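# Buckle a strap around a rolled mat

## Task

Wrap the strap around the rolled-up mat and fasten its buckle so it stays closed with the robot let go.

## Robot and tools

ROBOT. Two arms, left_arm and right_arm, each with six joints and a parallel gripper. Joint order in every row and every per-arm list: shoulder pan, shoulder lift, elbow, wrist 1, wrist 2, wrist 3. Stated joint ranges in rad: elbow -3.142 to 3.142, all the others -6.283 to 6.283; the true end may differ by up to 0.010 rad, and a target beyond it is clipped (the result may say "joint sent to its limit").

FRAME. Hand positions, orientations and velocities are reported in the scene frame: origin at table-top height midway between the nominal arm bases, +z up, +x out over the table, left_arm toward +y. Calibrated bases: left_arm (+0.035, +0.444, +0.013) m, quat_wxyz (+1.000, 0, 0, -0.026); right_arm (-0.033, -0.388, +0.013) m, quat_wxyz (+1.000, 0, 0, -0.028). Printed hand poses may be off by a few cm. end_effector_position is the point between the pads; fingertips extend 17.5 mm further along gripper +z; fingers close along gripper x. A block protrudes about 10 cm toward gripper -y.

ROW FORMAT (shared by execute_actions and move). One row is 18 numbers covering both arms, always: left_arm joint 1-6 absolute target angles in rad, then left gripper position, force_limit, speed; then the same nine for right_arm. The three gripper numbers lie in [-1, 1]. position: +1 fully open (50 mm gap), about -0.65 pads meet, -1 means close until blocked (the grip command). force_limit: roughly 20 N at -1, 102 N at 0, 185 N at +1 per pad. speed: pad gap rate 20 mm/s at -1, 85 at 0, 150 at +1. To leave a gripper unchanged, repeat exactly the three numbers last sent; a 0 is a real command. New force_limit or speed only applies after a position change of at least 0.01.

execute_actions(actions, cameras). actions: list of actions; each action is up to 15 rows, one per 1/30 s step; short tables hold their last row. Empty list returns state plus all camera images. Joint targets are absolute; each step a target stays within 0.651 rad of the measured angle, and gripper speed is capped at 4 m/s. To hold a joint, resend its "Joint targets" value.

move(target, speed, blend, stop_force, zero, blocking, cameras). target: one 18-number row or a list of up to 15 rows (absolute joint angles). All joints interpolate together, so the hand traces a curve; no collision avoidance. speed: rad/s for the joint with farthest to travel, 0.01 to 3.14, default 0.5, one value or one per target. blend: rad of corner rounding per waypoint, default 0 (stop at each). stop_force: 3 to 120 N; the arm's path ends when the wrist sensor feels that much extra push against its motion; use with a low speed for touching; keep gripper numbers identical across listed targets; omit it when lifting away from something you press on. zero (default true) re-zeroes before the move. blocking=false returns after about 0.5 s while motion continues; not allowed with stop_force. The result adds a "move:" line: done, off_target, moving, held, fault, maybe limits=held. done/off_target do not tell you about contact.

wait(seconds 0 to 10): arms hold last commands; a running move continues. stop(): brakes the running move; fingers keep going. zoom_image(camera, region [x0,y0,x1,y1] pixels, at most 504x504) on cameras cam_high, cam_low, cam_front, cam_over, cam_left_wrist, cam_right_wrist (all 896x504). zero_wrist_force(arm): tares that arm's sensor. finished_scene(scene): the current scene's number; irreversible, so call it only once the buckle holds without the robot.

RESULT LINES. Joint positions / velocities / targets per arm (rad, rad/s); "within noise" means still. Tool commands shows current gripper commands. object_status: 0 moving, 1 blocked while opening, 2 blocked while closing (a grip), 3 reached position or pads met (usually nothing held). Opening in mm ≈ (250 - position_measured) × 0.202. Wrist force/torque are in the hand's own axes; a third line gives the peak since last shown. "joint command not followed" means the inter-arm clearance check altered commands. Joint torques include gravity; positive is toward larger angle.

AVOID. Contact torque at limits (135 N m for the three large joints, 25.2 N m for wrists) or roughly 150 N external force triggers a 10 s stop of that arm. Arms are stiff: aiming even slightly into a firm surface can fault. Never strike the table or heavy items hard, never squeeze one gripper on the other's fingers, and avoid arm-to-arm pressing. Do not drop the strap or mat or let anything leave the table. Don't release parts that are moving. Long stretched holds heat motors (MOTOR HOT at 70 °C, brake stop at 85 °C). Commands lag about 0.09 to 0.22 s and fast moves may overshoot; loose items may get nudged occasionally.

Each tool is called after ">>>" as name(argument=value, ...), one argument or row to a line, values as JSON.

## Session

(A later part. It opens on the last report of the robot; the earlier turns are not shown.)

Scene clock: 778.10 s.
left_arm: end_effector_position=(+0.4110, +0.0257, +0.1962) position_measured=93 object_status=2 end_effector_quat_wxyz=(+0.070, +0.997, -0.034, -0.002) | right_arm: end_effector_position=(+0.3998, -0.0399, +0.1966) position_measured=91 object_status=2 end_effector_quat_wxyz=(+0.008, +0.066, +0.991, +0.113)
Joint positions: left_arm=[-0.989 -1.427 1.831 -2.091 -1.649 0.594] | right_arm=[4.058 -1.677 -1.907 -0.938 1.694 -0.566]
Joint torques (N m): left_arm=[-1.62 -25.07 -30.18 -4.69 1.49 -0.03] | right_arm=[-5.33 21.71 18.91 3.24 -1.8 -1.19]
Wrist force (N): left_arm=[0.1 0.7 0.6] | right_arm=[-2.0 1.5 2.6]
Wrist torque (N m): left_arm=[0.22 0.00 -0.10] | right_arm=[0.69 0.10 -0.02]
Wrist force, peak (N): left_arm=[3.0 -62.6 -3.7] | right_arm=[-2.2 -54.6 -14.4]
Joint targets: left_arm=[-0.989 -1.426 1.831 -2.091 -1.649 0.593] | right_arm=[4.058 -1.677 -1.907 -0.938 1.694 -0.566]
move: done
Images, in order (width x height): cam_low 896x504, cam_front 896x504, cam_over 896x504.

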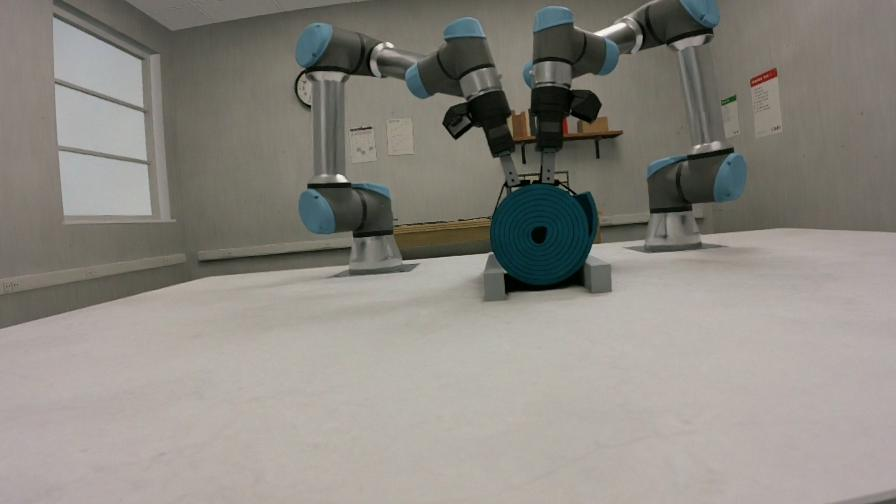

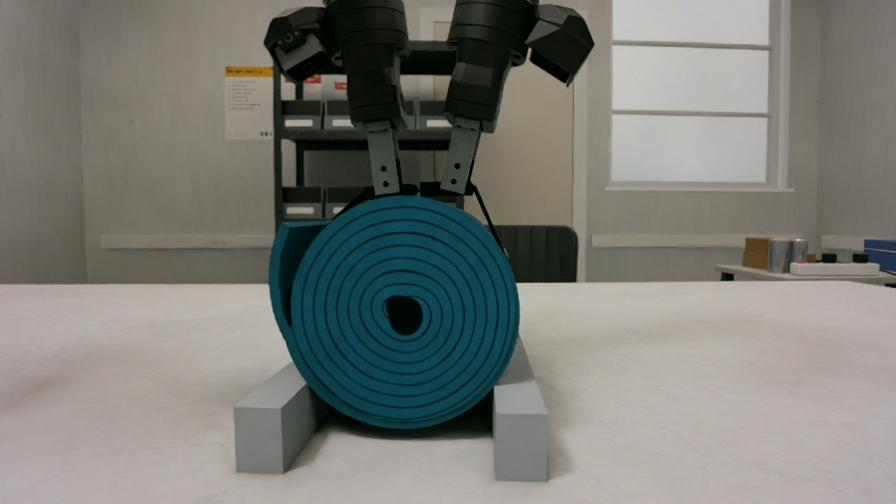

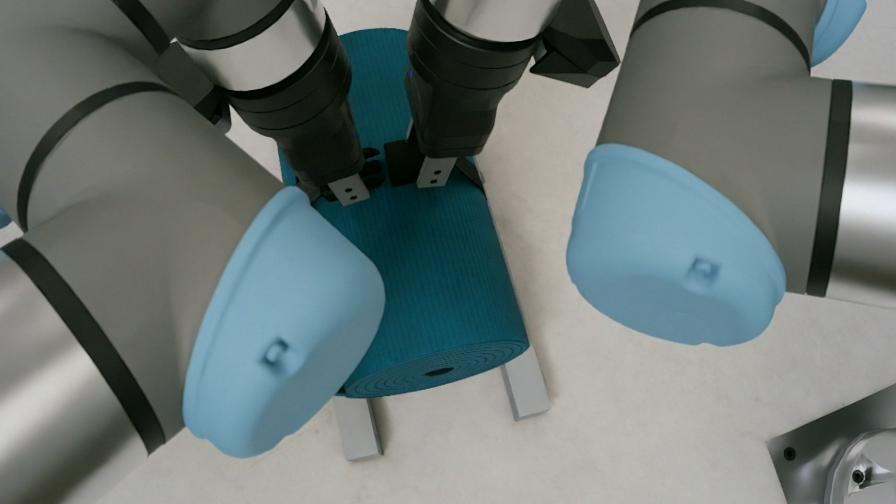

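>>> move(
  target=[-0.9601,-1.3971,1.7865,-2.0325,-1.7094,0.6267,-1,0.5,-1,4.0583,-1.6767,-1.9069,-0.9378,1.6940,-0.5658,-1,0.5,-1],
  speed=0.06,
  cameras=["cam_low","cam_front","cam_over"],
)

>>> zoom_image(
  camera="cam_front",
  region=[370, 165, 480, 215],
)

>>> zoom_image(
  camera="cam_over",
  region=[350, 120, 450, 200],
)

>>> zoom_image(
  camera="cam_low",
  region=[500, 170, 570, 210],
)

Scene clock: 800.53 s.
left_arm: end_effector_position=(+0.4118, +0.0254, +0.1962) position_measured=93 object_status=2 end_effector_quat_wxyz=(+0.069, +0.996, -0.036, -0.037) | right_arm: end_effector_position=(+0.3998, -0.0400, +0.1965) position_measured=91 object_status=2 end_effector_quat_wxyz=(+0.007, +0.066, +0.991, +0.113)
Joint positions: left_arm=[-0.96 -1.397 1.786 -2.032 -1.71 0.627] | right_arm=[4.058 -1.677 -1.907 -0.938 1.694 -0.566]
Joint torques (N m): left_arm=[-5.12 -39.32 -16.36 -5.43 1.34 -1.11] | right_arm=[-5.72 22.55 16.81 3.14 -1.96 -1.12]
Wrist force (N): left_arm=[0.1 0.8 0.6] | right_arm=[-2.1 1.3 2.7]
Wrist torque (N m): left_arm=[0.24 0.01 -0.10] | right_arm=[0.67 0.12 -0.02]
Wrist force, peak (N): left_arm=[-0.3 0.9 0.9] | right_arm=[-2.2 1.4 3.0]
Joint targets: left_arm=[-0.960 -1.397 1.786 -2.032 -1.709 0.627] | right_arm=[4.058 -1.677 -1.907 -0.938 1.694 -0.566]
move: done
Images, in order (width x height): cam_low 896x504, cam_front 896x504, cam_over 896x504.

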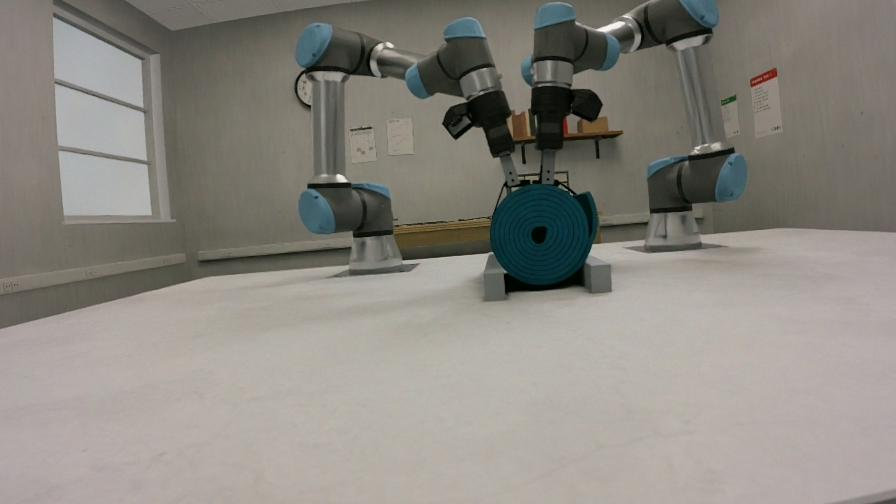

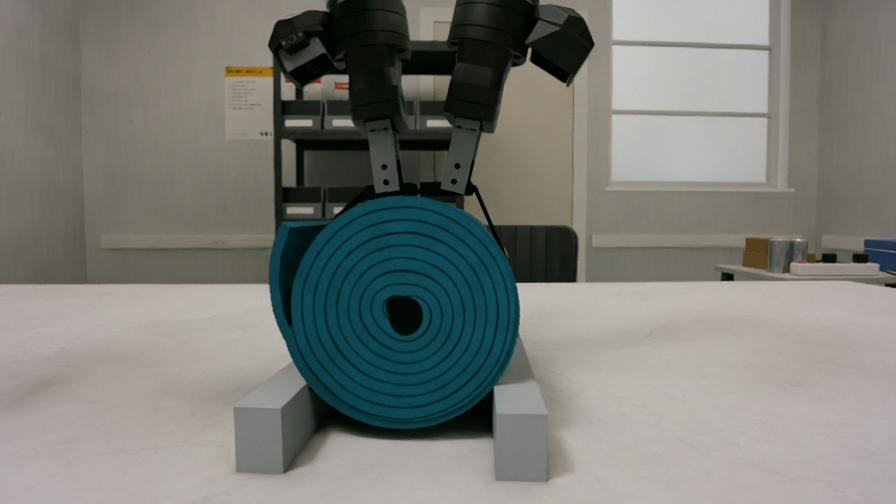

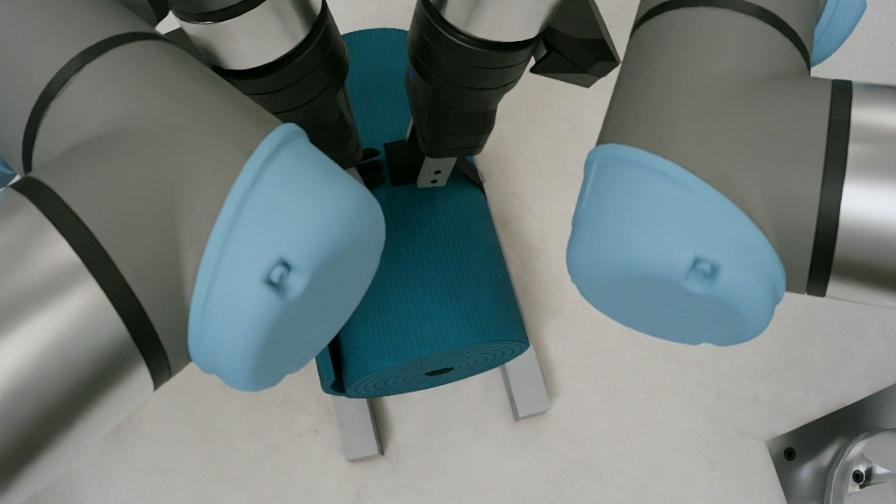

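Scaled by 4.582.

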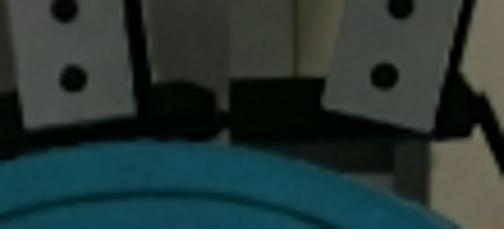

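Scaled by 5.040.

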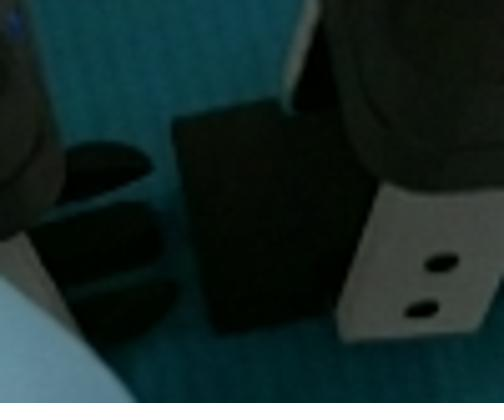

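Scaled by 7.200.

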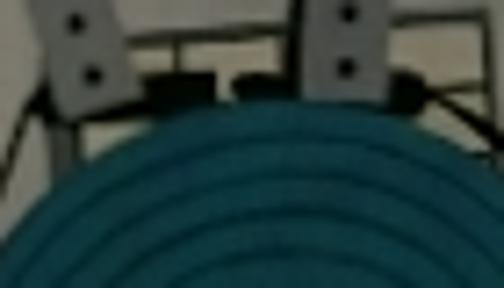

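>>> move(
  target=[-0.9694,-1.3853,1.7724,-2.0315,-1.7086,0.6172,-1,0.5,-1,4.0583,-1.6767,-1.9069,-0.9378,1.6940,-0.5658,-1,0.5,-1],
  speed=0.03,
  stop_force=20,
  cameras=["cam_low","cam_front","cam_over"],
)

>>> zoom_image(
  camera="cam_over",
  region=[350, 120, 450, 200],
)

>>> zoom_image(
  camera="cam_front",
  region=[370, 165, 480, 215],
)

Scene clock: 807.40 s.
left_arm: end_effector_position=(+0.4112, +0.0191, +0.1962) position_measured=93 object_status=2 end_effector_quat_wxyz=(+0.068, +0.996, -0.036, -0.037) | right_arm: end_effector_position=(+0.3998, -0.0400, +0.1965) position_measured=91 object_status=2 end_effector_quat_wxyz=(+0.007, +0.066, +0.991, +0.113)
Joint positions: left_arm=[-0.967 -1.388 1.775 -2.031 -1.709 0.619] | right_arm=[4.058 -1.677 -1.907 -0.938 1.694 -0.566]
Joint torques (N m): left_arm=[1.06 -43.76 -23.82 -9.49 -4.59 2.47] | right_arm=[14.1 23.3 40.64 8.97 5.74 -1.09]
Wrist force (N): left_arm=[0.4 -18.8 -0.2] | right_arm=[-2.8 -17.2 -3.1]
Wrist torque (N m): left_arm=[0.10 0.07 0.02] | right_arm=[0.45 0.14 0.01]
Wrist force, peak (N): left_arm=[1.1 -26.1 -0.5] | right_arm=[-2.4 -22.8 -5.4]
Joint targets: left_arm=[-0.967 -1.388 1.775 -2.031 -1.709 0.619] | right_arm=[4.058 -1.677 -1.907 -0.938 1.694 -0.566]
move: contact (left_arm)
Images, in order (width x height): cam_low 896x504, cam_front 896x504, cam_over 896x504.

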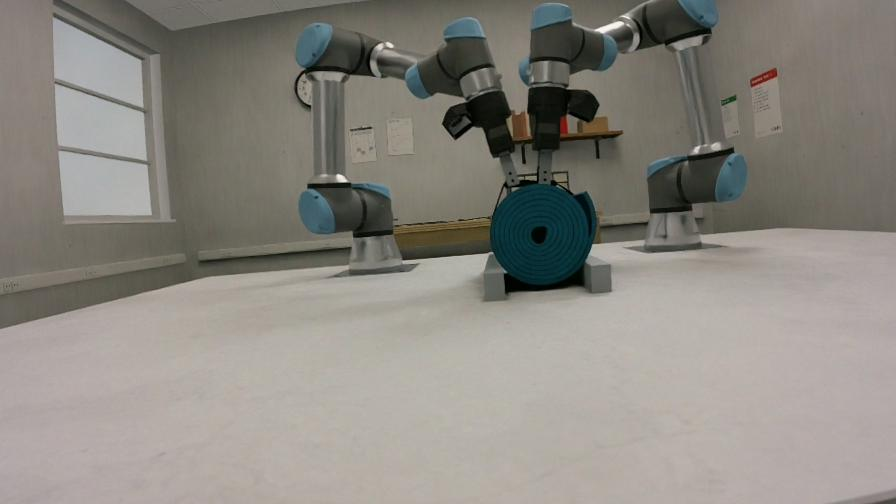

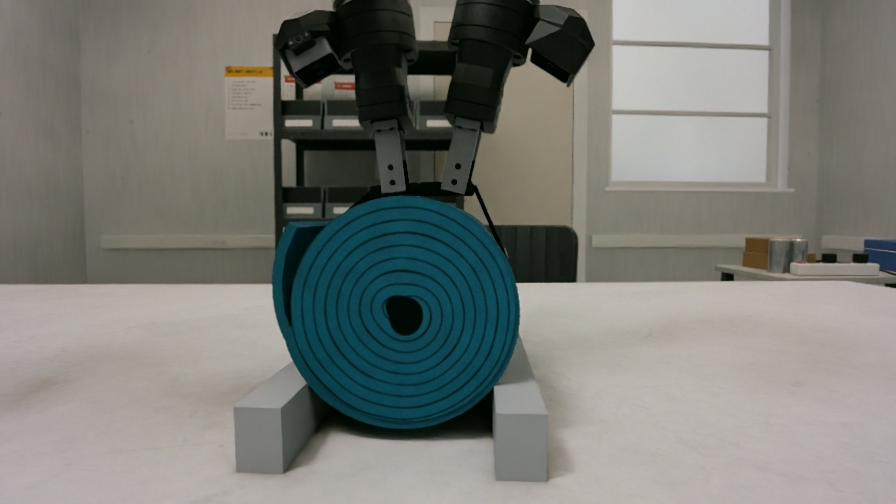

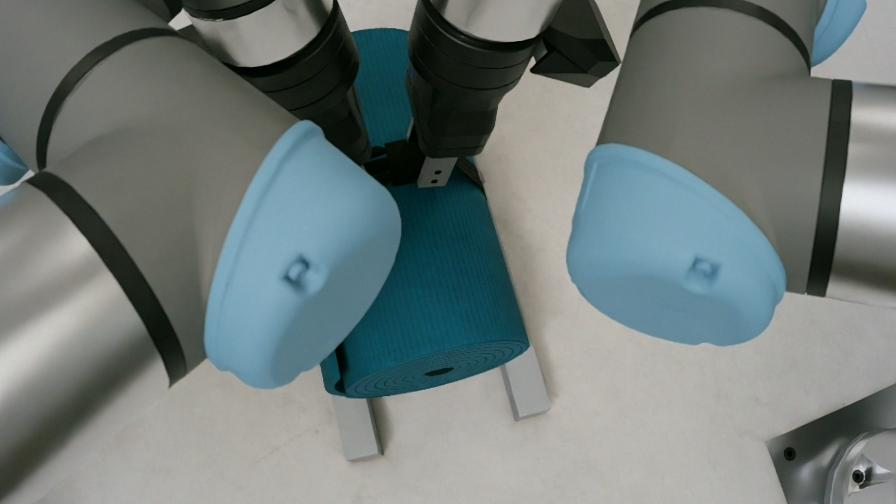

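Scaled by 5.040.

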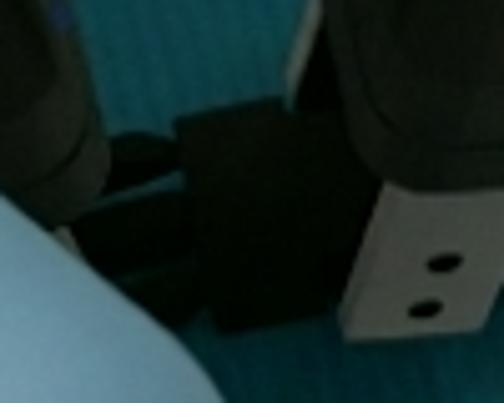

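Scaled by 4.582.

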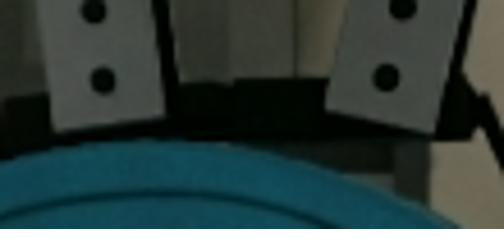

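>>> move(
  target=[-0.9765,-1.3765,1.7624,-2.0315,-1.7078,0.6096,-1,0.5,-1,4.0583,-1.6767,-1.9069,-0.9378,1.6940,-0.5658,-1,0.5,-1],
  speed=0.02,
  stop_force=30,
  cameras=["cam_low","cam_front","cam_over","cam_left_wrist"],
)

>>> zoom_image(
  camera="cam_over",
  region=[350, 120, 450, 200],
)

>>> zoom_image(
  camera="cam_front",
  region=[370, 165, 480, 215],
)

>>> zoom_image(
  camera="cam_low",
  region=[500, 170, 570, 210],
)

Scene clock: 817.37 s.
left_arm: end_effector_position=(+0.4110, +0.0173, +0.1961) position_measured=93 object_status=2 end_effector_quat_wxyz=(+0.068, +0.996, -0.036, -0.037) | right_arm: end_effector_position=(+0.3998, -0.0400, +0.1965) position_measured=91 object_status=2 end_effector_quat_wxyz=(+0.007, +0.066, +0.991, +0.113)
Joint positions: left_arm=[-0.969 -1.385 1.772 -2.031 -1.708 0.617] | right_arm=[4.058 -1.677 -1.907 -0.938 1.694 -0.566]
Joint torques (N m): left_arm=[-11.67 -44.84 -33.49 -14.53 -9.62 2.51] | right_arm=[21.78 24.81 41.1 14.41 6.49 -0.96]
Wrist force (N): left_arm=[1.5 -48.7 -1.5] | right_arm=[-3.5 -42.6 -12.0]
Wrist torque (N m): left_arm=[0.09 0.08 0.06] | right_arm=[0.88 0.13 0.05]
Wrist force, peak (N): left_arm=[-0.1 -55.9 -1.8] | right_arm=[-5.2 -48.9 -14.6]
Joint targets: left_arm=[-0.969 -1.385 1.772 -2.031 -1.708 0.617] | right_arm=[4.058 -1.677 -1.907 -0.938 1.694 -0.566]
move: contact (left_arm)
Images, in order (width x height): cam_low 896x504, cam_front 896x504, cam_over 896x504, cam_left_wrist 896x504.

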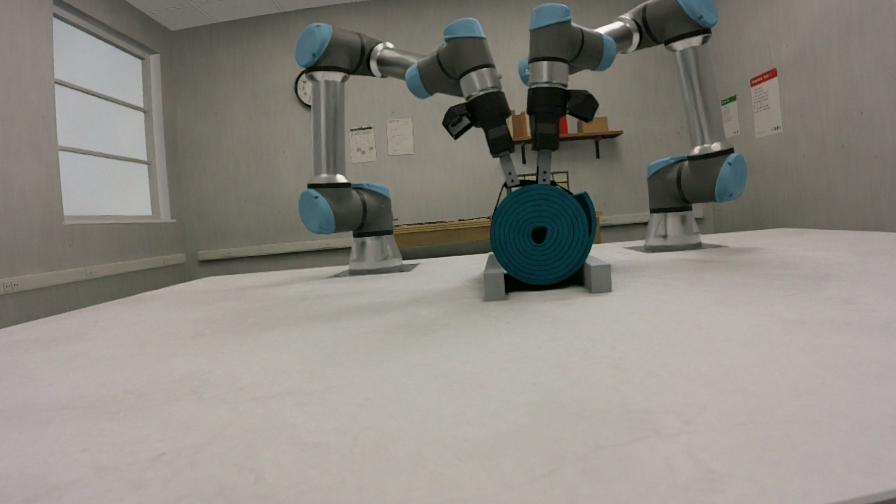

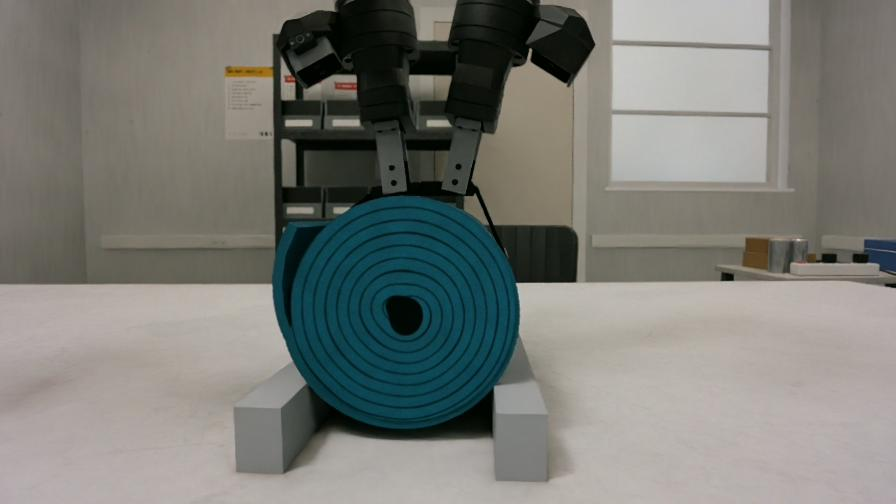

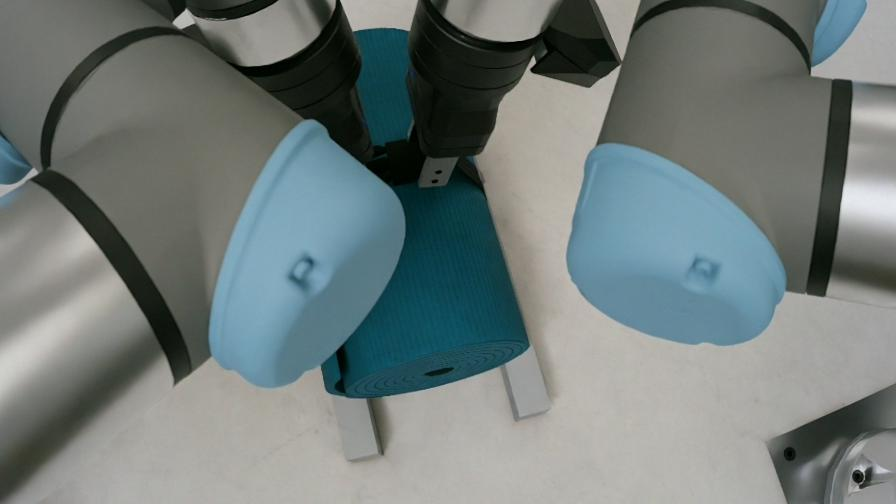

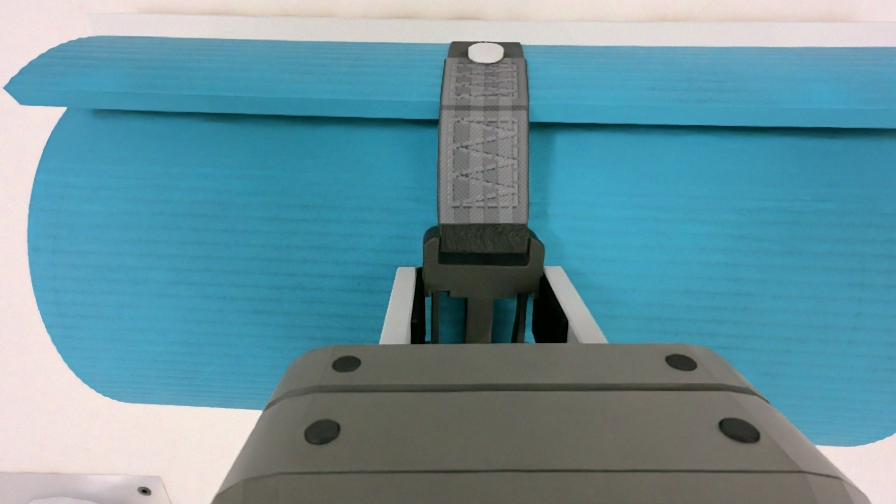

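Scaled by 5.040.

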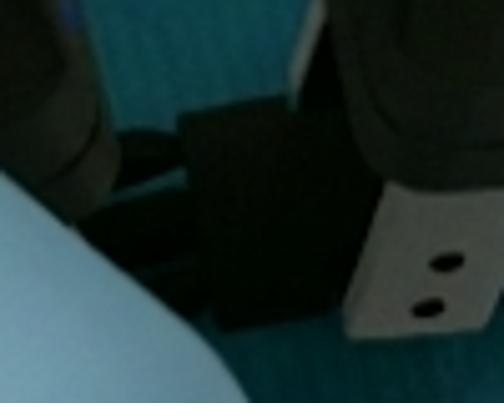

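Scaled by 4.582.

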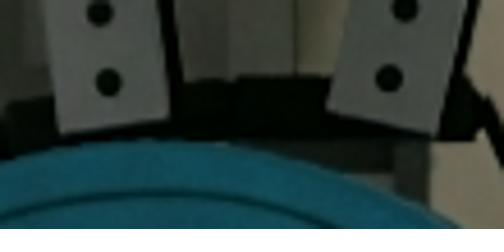

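Scaled by 7.200.

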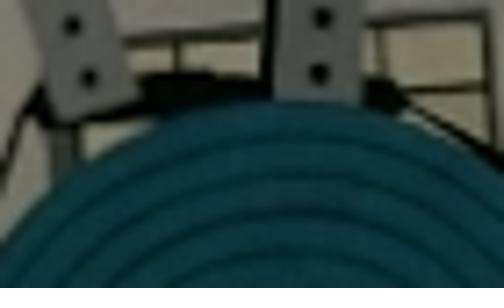

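>>> move(
  target=[-0.9765,-1.3735,1.7624,-2.0345,-1.7078,0.6096,-1,0.5,-1,4.0583,-1.6767,-1.9069,-0.9378,1.6940,-0.5658,-1,0.5,-1],
  speed=0.02,
  stop_force=40,
  cameras=["cam_low","cam_front","cam_over","cam_left_wrist"],
)

>>> zoom_image(
  camera="cam_over",
  region=[350, 120, 450, 200],
)

>>> zoom_image(
  camera="cam_front",
  region=[370, 165, 480, 215],
)

>>> zoom_image(
  camera="cam_low",
  region=[500, 170, 570, 210],
)

Scene clock: 834.83 s.
left_arm: end_effector_position=(+0.4106, +0.0105, +0.1946) position_measured=93 object_status=2 end_effector_quat_wxyz=(+0.068, +0.996, -0.036, -0.037) | right_arm: end_effector_position=(+0.3998, -0.0400, +0.1965) position_measured=91 object_status=2 end_effector_quat_wxyz=(+0.007, +0.066, +0.991, +0.113)
Joint positions: left_arm=[-0.977 -1.373 1.762 -2.034 -1.708 0.609] | right_arm=[4.058 -1.677 -1.907 -0.938 1.694 -0.566]
Joint torques (N m): left_arm=[-16.49 -44.86 -35.89 -14.57 -9.91 1.96] | right_arm=[16.03 25.42 40.49 14.92 5.77 -0.93]
Wrist force (N): left_arm=[-0.8 -54.4 -1.4] | right_arm=[-5.9 -46.4 -15.1]
Wrist torque (N m): left_arm=[-0.07 0.40 -0.07] | right_arm=[0.88 0.36 0.46]
Wrist force, peak (N): left_arm=[1.1 -57.4 -1.5] | right_arm=[-4.4 -50.1 -15.6]
Joint targets: left_arm=[-0.976 -1.374 1.762 -2.035 -1.708 0.610] | right_arm=[4.058 -1.677 -1.907 -0.938 1.694 -0.566]
move: done
Images, in order (width x height): cam_low 896x504, cam_front 896x504, cam_over 896x504, cam_left_wrist 896x504.

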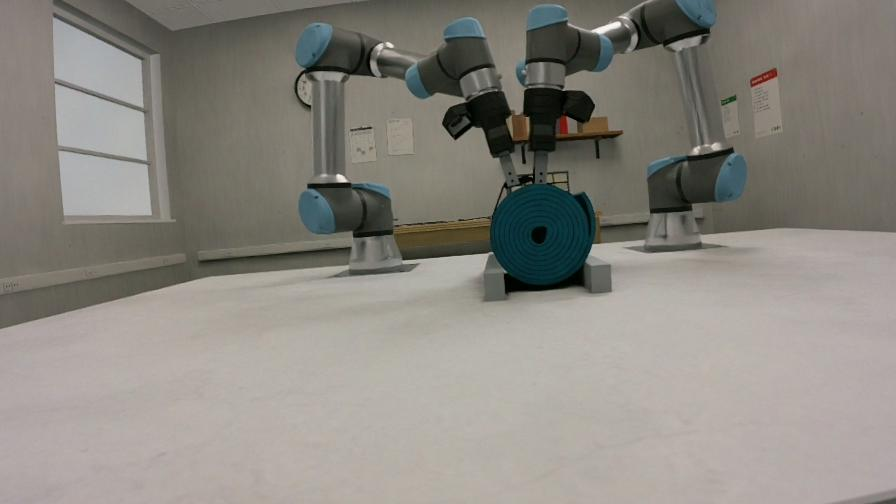

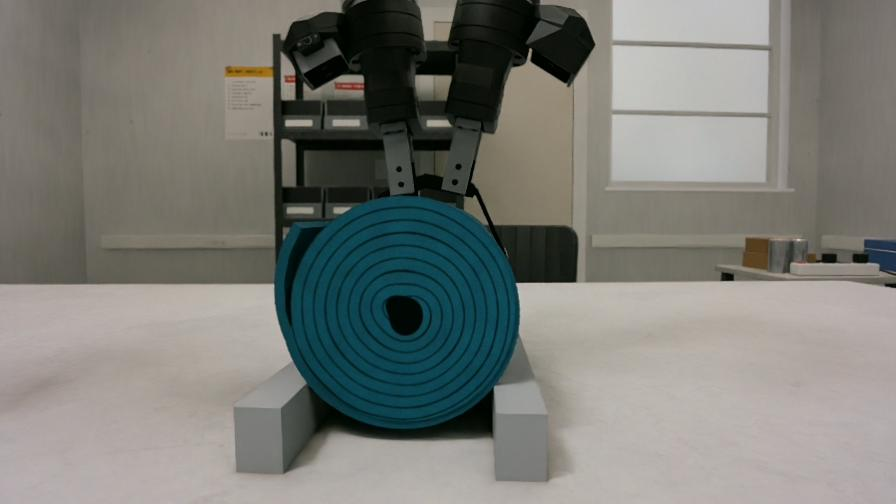

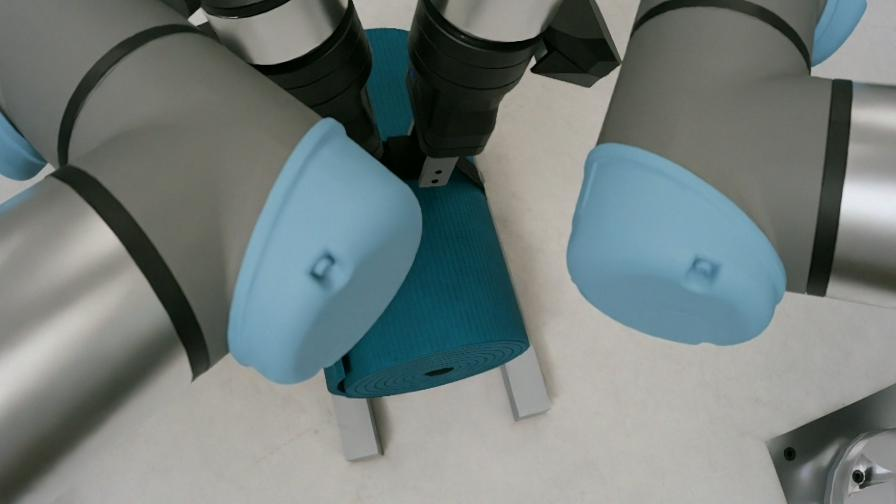

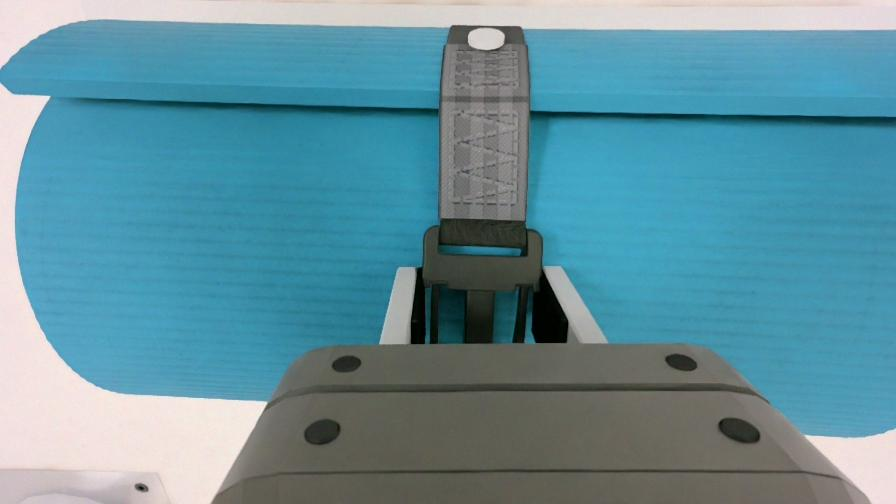

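Scaled by 5.040.

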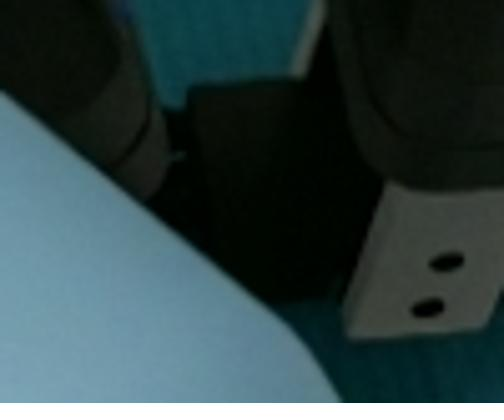

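Scaled by 4.582.

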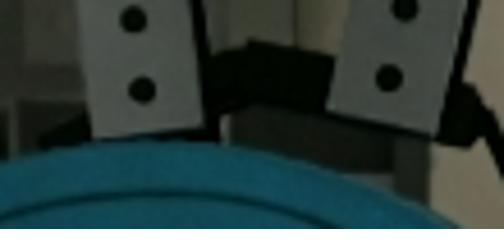

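Scaled by 7.200.

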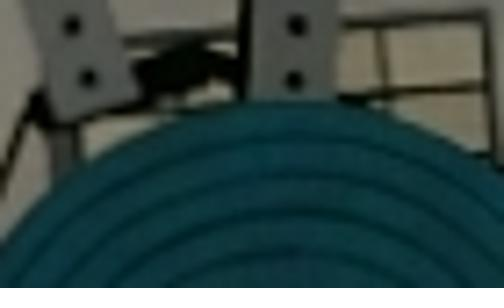

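>>> move(
  target=[
    [-0.9601,-1.3971,1.7865,-2.0325,-1.7094,0.6267,-1,0.5,-1,4.0583,-1.6767,-1.9069,-0.9378,1.6940,-0.5658,-1,0.5,-1],
    [-0.8456,-1.5014,2.1163,-2.6097,-1.8879,0.6046,-1,0.5,-1,3.9263,-1.6629,-2.1292,-0.4293,1.9504,-0.6056,-1,0.5,-1],
  ],
  speed=0.2,
)

>>> move(
  target=[-0.8456,-1.4538,2.1529,-2.6939,-1.8879,0.6046,-1,0.5,-1,3.926,-1.686,-2.145,-0.391,1.951,-0.606,-1,0.5,-1],
  speed=0.04,
  stop_force=5,
  cameras=["cam_left_wrist","cam_right_wrist","cam_front"],
)

Scene clock: 889.07 s.
left_arm: end_effector_position=(+0.4143, +0.0527, +0.1896) position_measured=93 object_status=2 end_effector_quat_wxyz=(+0.259, +0.966, +0.000, +0.000) | right_arm: end_effector_position=(+0.4039, -0.0479, +0.1956) position_measured=91 object_status=2 end_effector_quat_wxyz=(+0.021, +0.067, +0.951, +0.300)
Joint positions: left_arm=[-0.845 -1.502 2.116 -2.61 -1.888 0.605] | right_arm=[3.926 -1.663 -2.129 -0.429 1.95 -0.606]
Joint torques (N m): left_arm=[-8.05 -19.91 -27.57 -1.85 1.13 -1] | right_arm=[6.59 30.62 30.84 3.64 -1.77 0.91]
Wrist force (N): left_arm=[-0.6 1.0 0.5] | right_arm=[-1.0 1.1 -0.8]
Wrist torque (N m): left_arm=[0.20 0.14 -0.05] | right_arm=[0.36 0.19 -0.16]
Wrist force, peak (N): left_arm=[-0.9 -54.3 -1.4] | right_arm=[-5.7 -46.5 -15.2]
Joint targets: left_arm=[-0.846 -1.501 2.116 -2.610 -1.888 0.605] | right_arm=[3.926 -1.663 -2.129 -0.429 1.950 -0.606]
move: done

Scene clock: 891.87 s.
left_arm: end_effector_position=(+0.4144, +0.0525, +0.1701) position_measured=93 object_status=2 end_effector_quat_wxyz=(+0.259, +0.966, +0.000, +0.000) | right_arm: end_effector_position=(+0.4040, -0.0478, +0.1825) position_measured=91 object_status=2 end_effector_quat_wxyz=(+0.021, +0.067, +0.951, +0.300)
Joint positions: left_arm=[-0.846 -1.468 2.142 -2.668 -1.888 0.605] | right_arm=[3.926 -1.686 -2.145 -0.391 1.951 -0.606]
Joint torques (N m): left_arm=[-6.39 -33.19 -25.38 -4.32 1 2.16] | right_arm=[-7.09 32.11 21.07 1.98 2.35 -1.31]
Wrist force (N): left_arm=[-0.7 3.5 -4.3] | right_arm=[-1.1 3.9 -3.3]
Wrist torque (N m): left_arm=[0.16 0.01 -0.10] | right_arm=[0.44 0.26 -0.13]
Wrist force, peak (N): left_arm=[-2.0 5.0 -12.5] | right_arm=[-1.2 4.0 -3.6]
Joint targets: left_arm=[-0.846 -1.468 2.142 -2.668 -1.888 0.605] | right_arm=[3.926 -1.686 -2.145 -0.391 1.951 -0.606]
move: contact (left_arm); left_arm: the wrist 1 is farthest, 0.026 rad from its target
Images, in order (width x height): cam_front 896x504, cam_left_wrist 896x504, cam_right_wrist 896x504.

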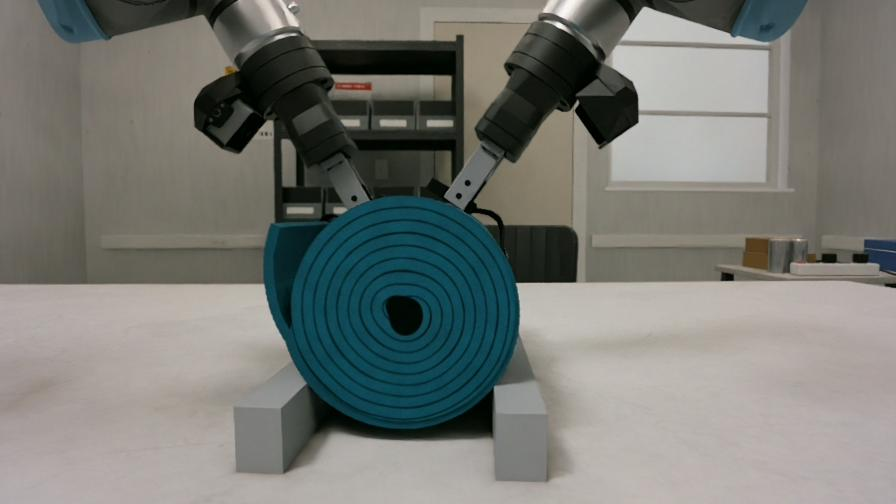

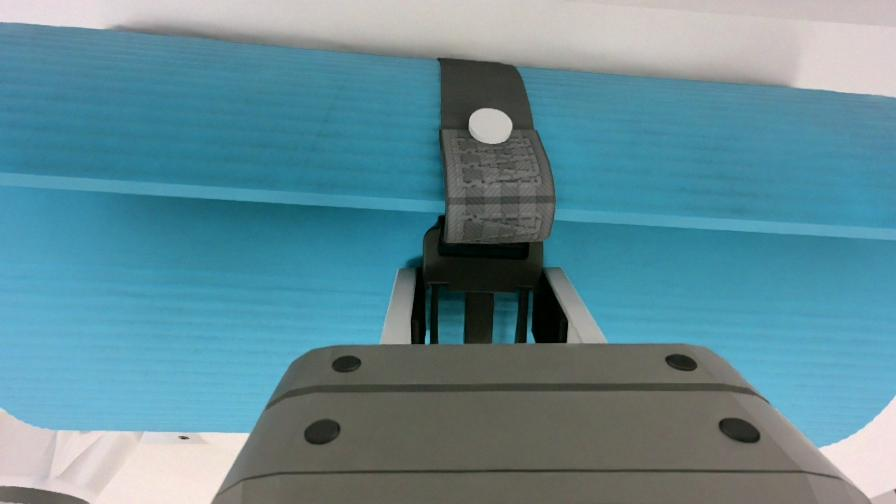

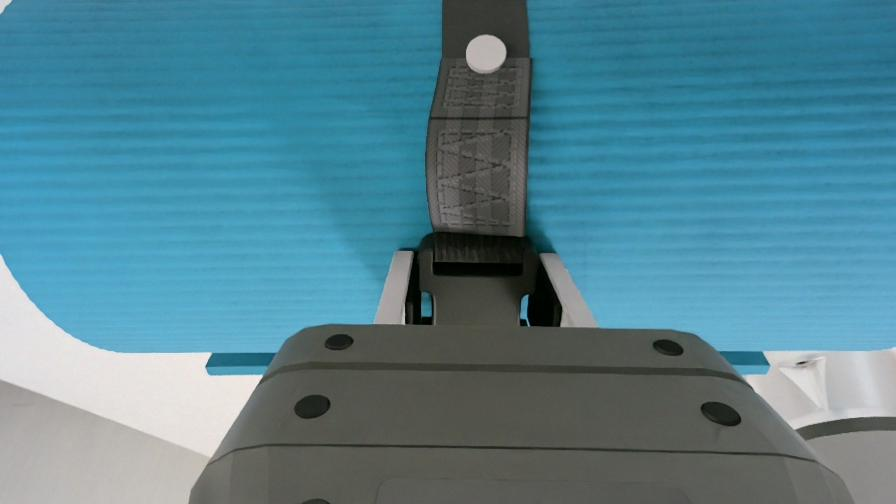

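>>> move(
  target=[-0.8456,-1.469,2.142,-2.668,-1.8879,0.6046,0.8,0.5,-1,3.926,-1.686,-2.145,-0.391,1.951,-0.606,0.8,0.5,-1],
  speed=0.2,
)

>>> move(
  target=[-0.7549,-1.4237,2.2560,-2.9797,-2.0519,0.6186,0.8,0.5,-1,3.8635,-1.6877,-2.2092,-0.2228,2.0620,-0.6109,0.8,0.5,-1],
  speed=0.15,
  cameras=["cam_left_wrist","cam_right_wrist","cam_front"],
)

>>> zoom_image(
  camera="cam_front",
  region=[340, 140, 500, 240],
)

Scene clock: 908.70 s.
left_arm: end_effector_position=(+0.4143, +0.0526, +0.1702) position_measured=32 object_status=0 end_effector_quat_wxyz=(+0.259, +0.966, +0.000, +0.000) | right_arm: end_effector_position=(+0.4041, -0.0478, +0.1826) position_measured=32 object_status=3 end_effector_quat_wxyz=(+0.021, +0.067, +0.951, +0.300)
Joint positions: left_arm=[-0.846 -1.469 2.142 -2.668 -1.888 0.605] | right_arm=[3.926 -1.686 -2.145 -0.391 1.951 -0.606]
Joint torques (N m): left_arm=[-5.82 -31.48 -11.42 -2.53 -3.19 2.21] | right_arm=[-4.69 32.79 25.98 2.62 -1.55 -1.23]
Wrist force (N): left_arm=[5.9 1.1 -7.6] | right_arm=[-3.5 2.9 -5.4]
Wrist torque (N m): left_arm=[0.12 -0.07 -0.11] | right_arm=[0.44 0.28 -0.17]
Wrist force, peak (N): left_arm=[5.8 1.0 -8.0] | right_arm=[-3.7 3.2 -5.8]
Joint targets: left_arm=[-0.846 -1.469 2.142 -2.668 -1.888 0.605] | right_arm=[3.926 -1.686 -2.145 -0.391 1.951 -0.606]
move: done

Scene clock: 911.13 s.
left_arm: end_effector_position=(+0.4151, +0.0666, +0.1673) position_measured=32 object_status=3 end_effector_quat_wxyz=(+0.358, +0.934, +0.000, +0.000) | right_arm: end_effector_position=(+0.4025, -0.0598, +0.1946) position_measured=32 object_status=3 end_effector_quat_wxyz=(+0.026, +0.066, +0.928, +0.366)
Joint positions: left_arm=[-0.755 -1.424 2.256 -2.98 -2.052 0.619] | right_arm=[3.863 -1.688 -2.209 -0.223 2.062 -0.611]
Joint torques (N m): left_arm=[-7.87 -31.77 -25.19 -1.13 0.72 1.31] | right_arm=[6.64 14.34 27.37 2.46 -1.83 -0.95]
Wrist force (N): left_arm=[-0.7 0.3 0.7] | right_arm=[-1.2 2.5 -1.7]
Wrist torque (N m): left_arm=[0.09 0.18 -0.22] | right_arm=[0.41 0.27 -0.20]
Wrist force, peak (N): left_arm=[-2.1 6.0 -7.7] | right_arm=[-3.5 3.1 -5.5]
Joint targets: left_arm=[-0.755 -1.424 2.256 -2.980 -2.052 0.619] | right_arm=[3.864 -1.688 -2.209 -0.223 2.062 -0.611]
move: done
Images, in order (width x height): cam_front 896x504, cam_left_wrist 896x504, cam_right_wrist 896x504.

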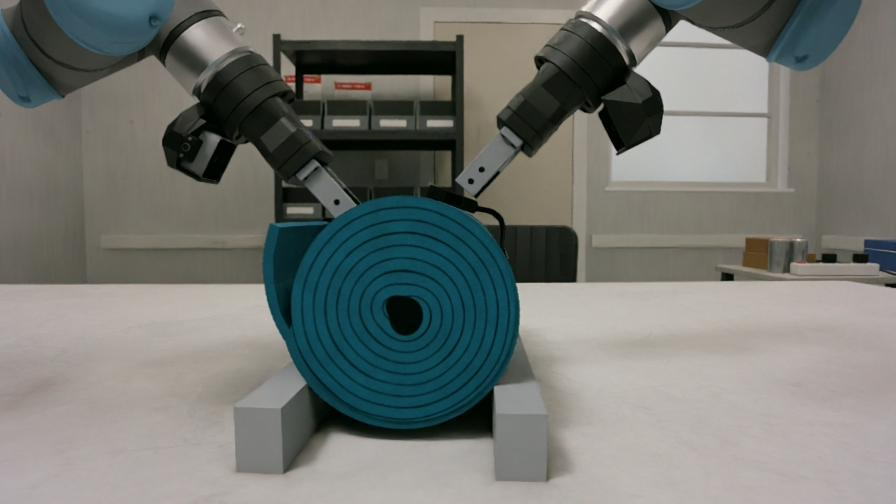

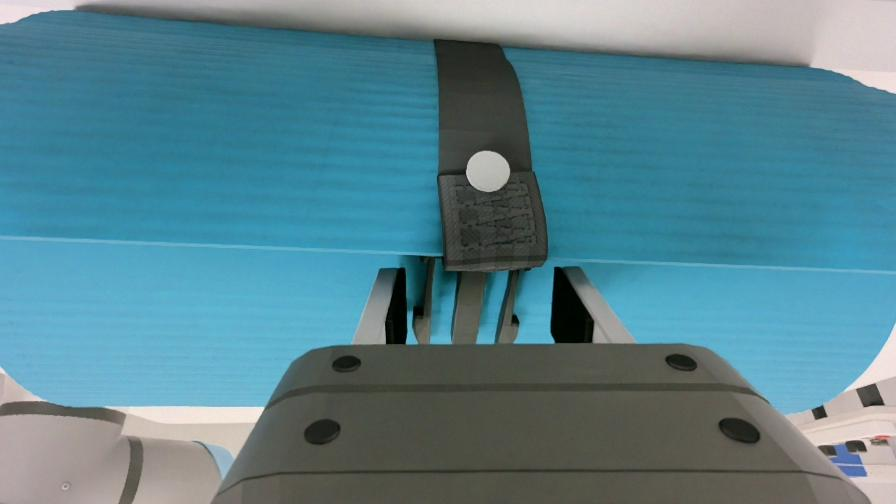

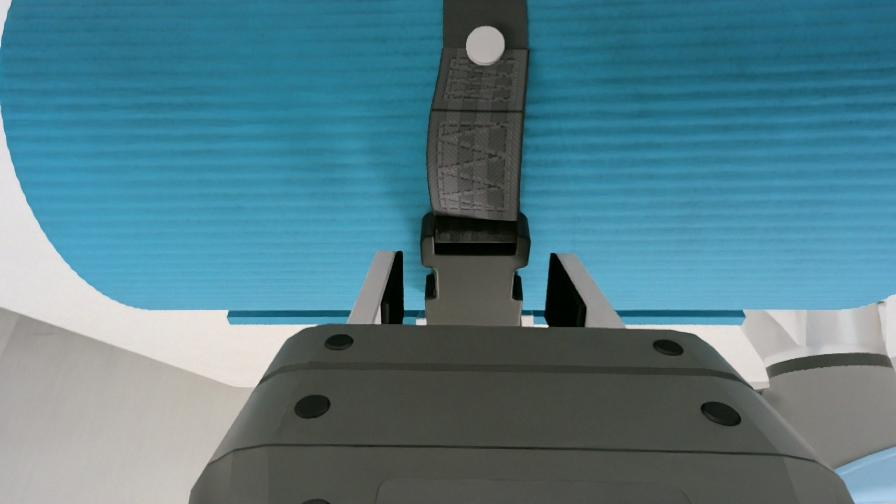

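Scaled by 3.150.

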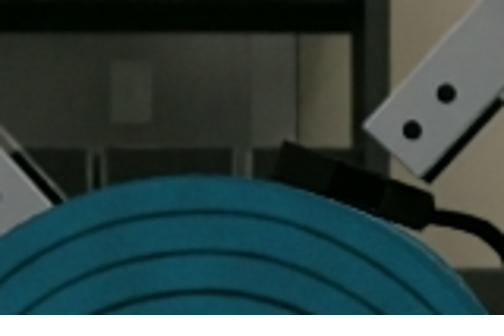

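>>> move(
  target=[-0.7524,-1.3993,2.2170,-2.9264,-2.0957,0.6986,0.8,0.5,-1,3.8752,-1.7201,-2.2129,-0.1817,2.0555,-0.6001,0.8,0.5,-1],
  speed=0.04,
  stop_force=6,
  cameras=["cam_left_wrist","cam_right_wrist"],
)

Scene clock: 932.47 s.
left_arm: end_effector_position=(+0.4132, +0.0561, +0.1663) position_measured=32 object_status=3 end_effector_quat_wxyz=(+0.358, +0.933, -0.037, -0.014) | right_arm: end_effector_position=(+0.4035, -0.0528, +0.1831) position_measured=32 object_status=3 end_effector_quat_wxyz=(+0.026, +0.066, +0.928, +0.366)
Joint positions: left_arm=[-0.752 -1.399 2.217 -2.926 -2.096 0.699] | right_arm=[3.875 -1.72 -2.213 -0.182 2.055 -0.6]
Joint torques (N m): left_arm=[5.62 -35.16 -11.43 -5.87 0.7 -2.45] | right_arm=[-6.22 35.16 14.77 2.44 0.64 -0.75]
Wrist force (N): left_arm=[-0.6 0.2 0.7] | right_arm=[-1.2 2.7 -1.7]
Wrist torque (N m): left_arm=[0.08 0.17 -0.20] | right_arm=[0.42 0.28 -0.28]
Wrist force, peak (N): left_arm=[-0.6 0.5 0.8] | right_arm=[-1.3 2.9 -1.9]
Joint targets: left_arm=[-0.752 -1.399 2.217 -2.926 -2.096 0.699] | right_arm=[3.875 -1.720 -2.213 -0.182 2.056 -0.600]
move: done
Images, in order (width x height): cam_left_wrist 896x504, cam_right_wrist 896x504.

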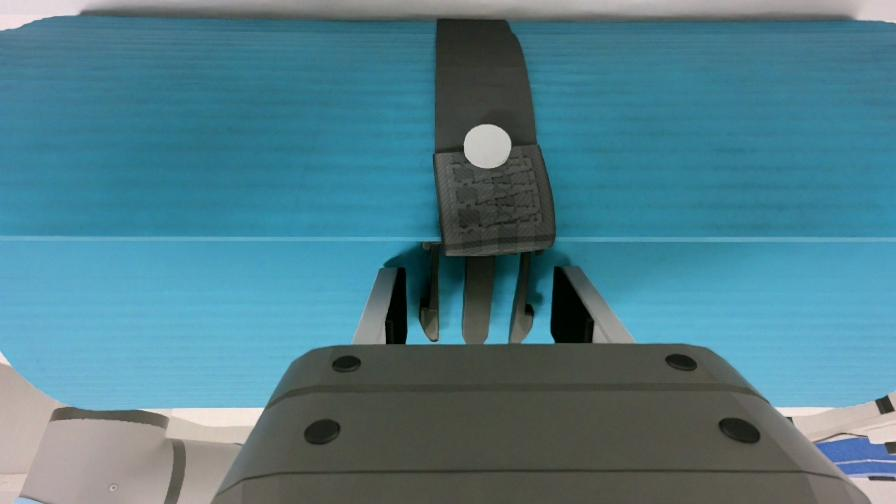

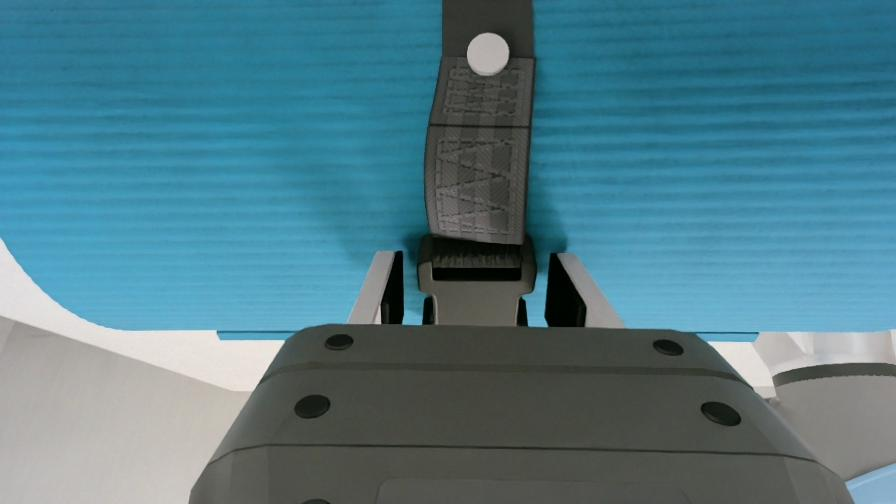

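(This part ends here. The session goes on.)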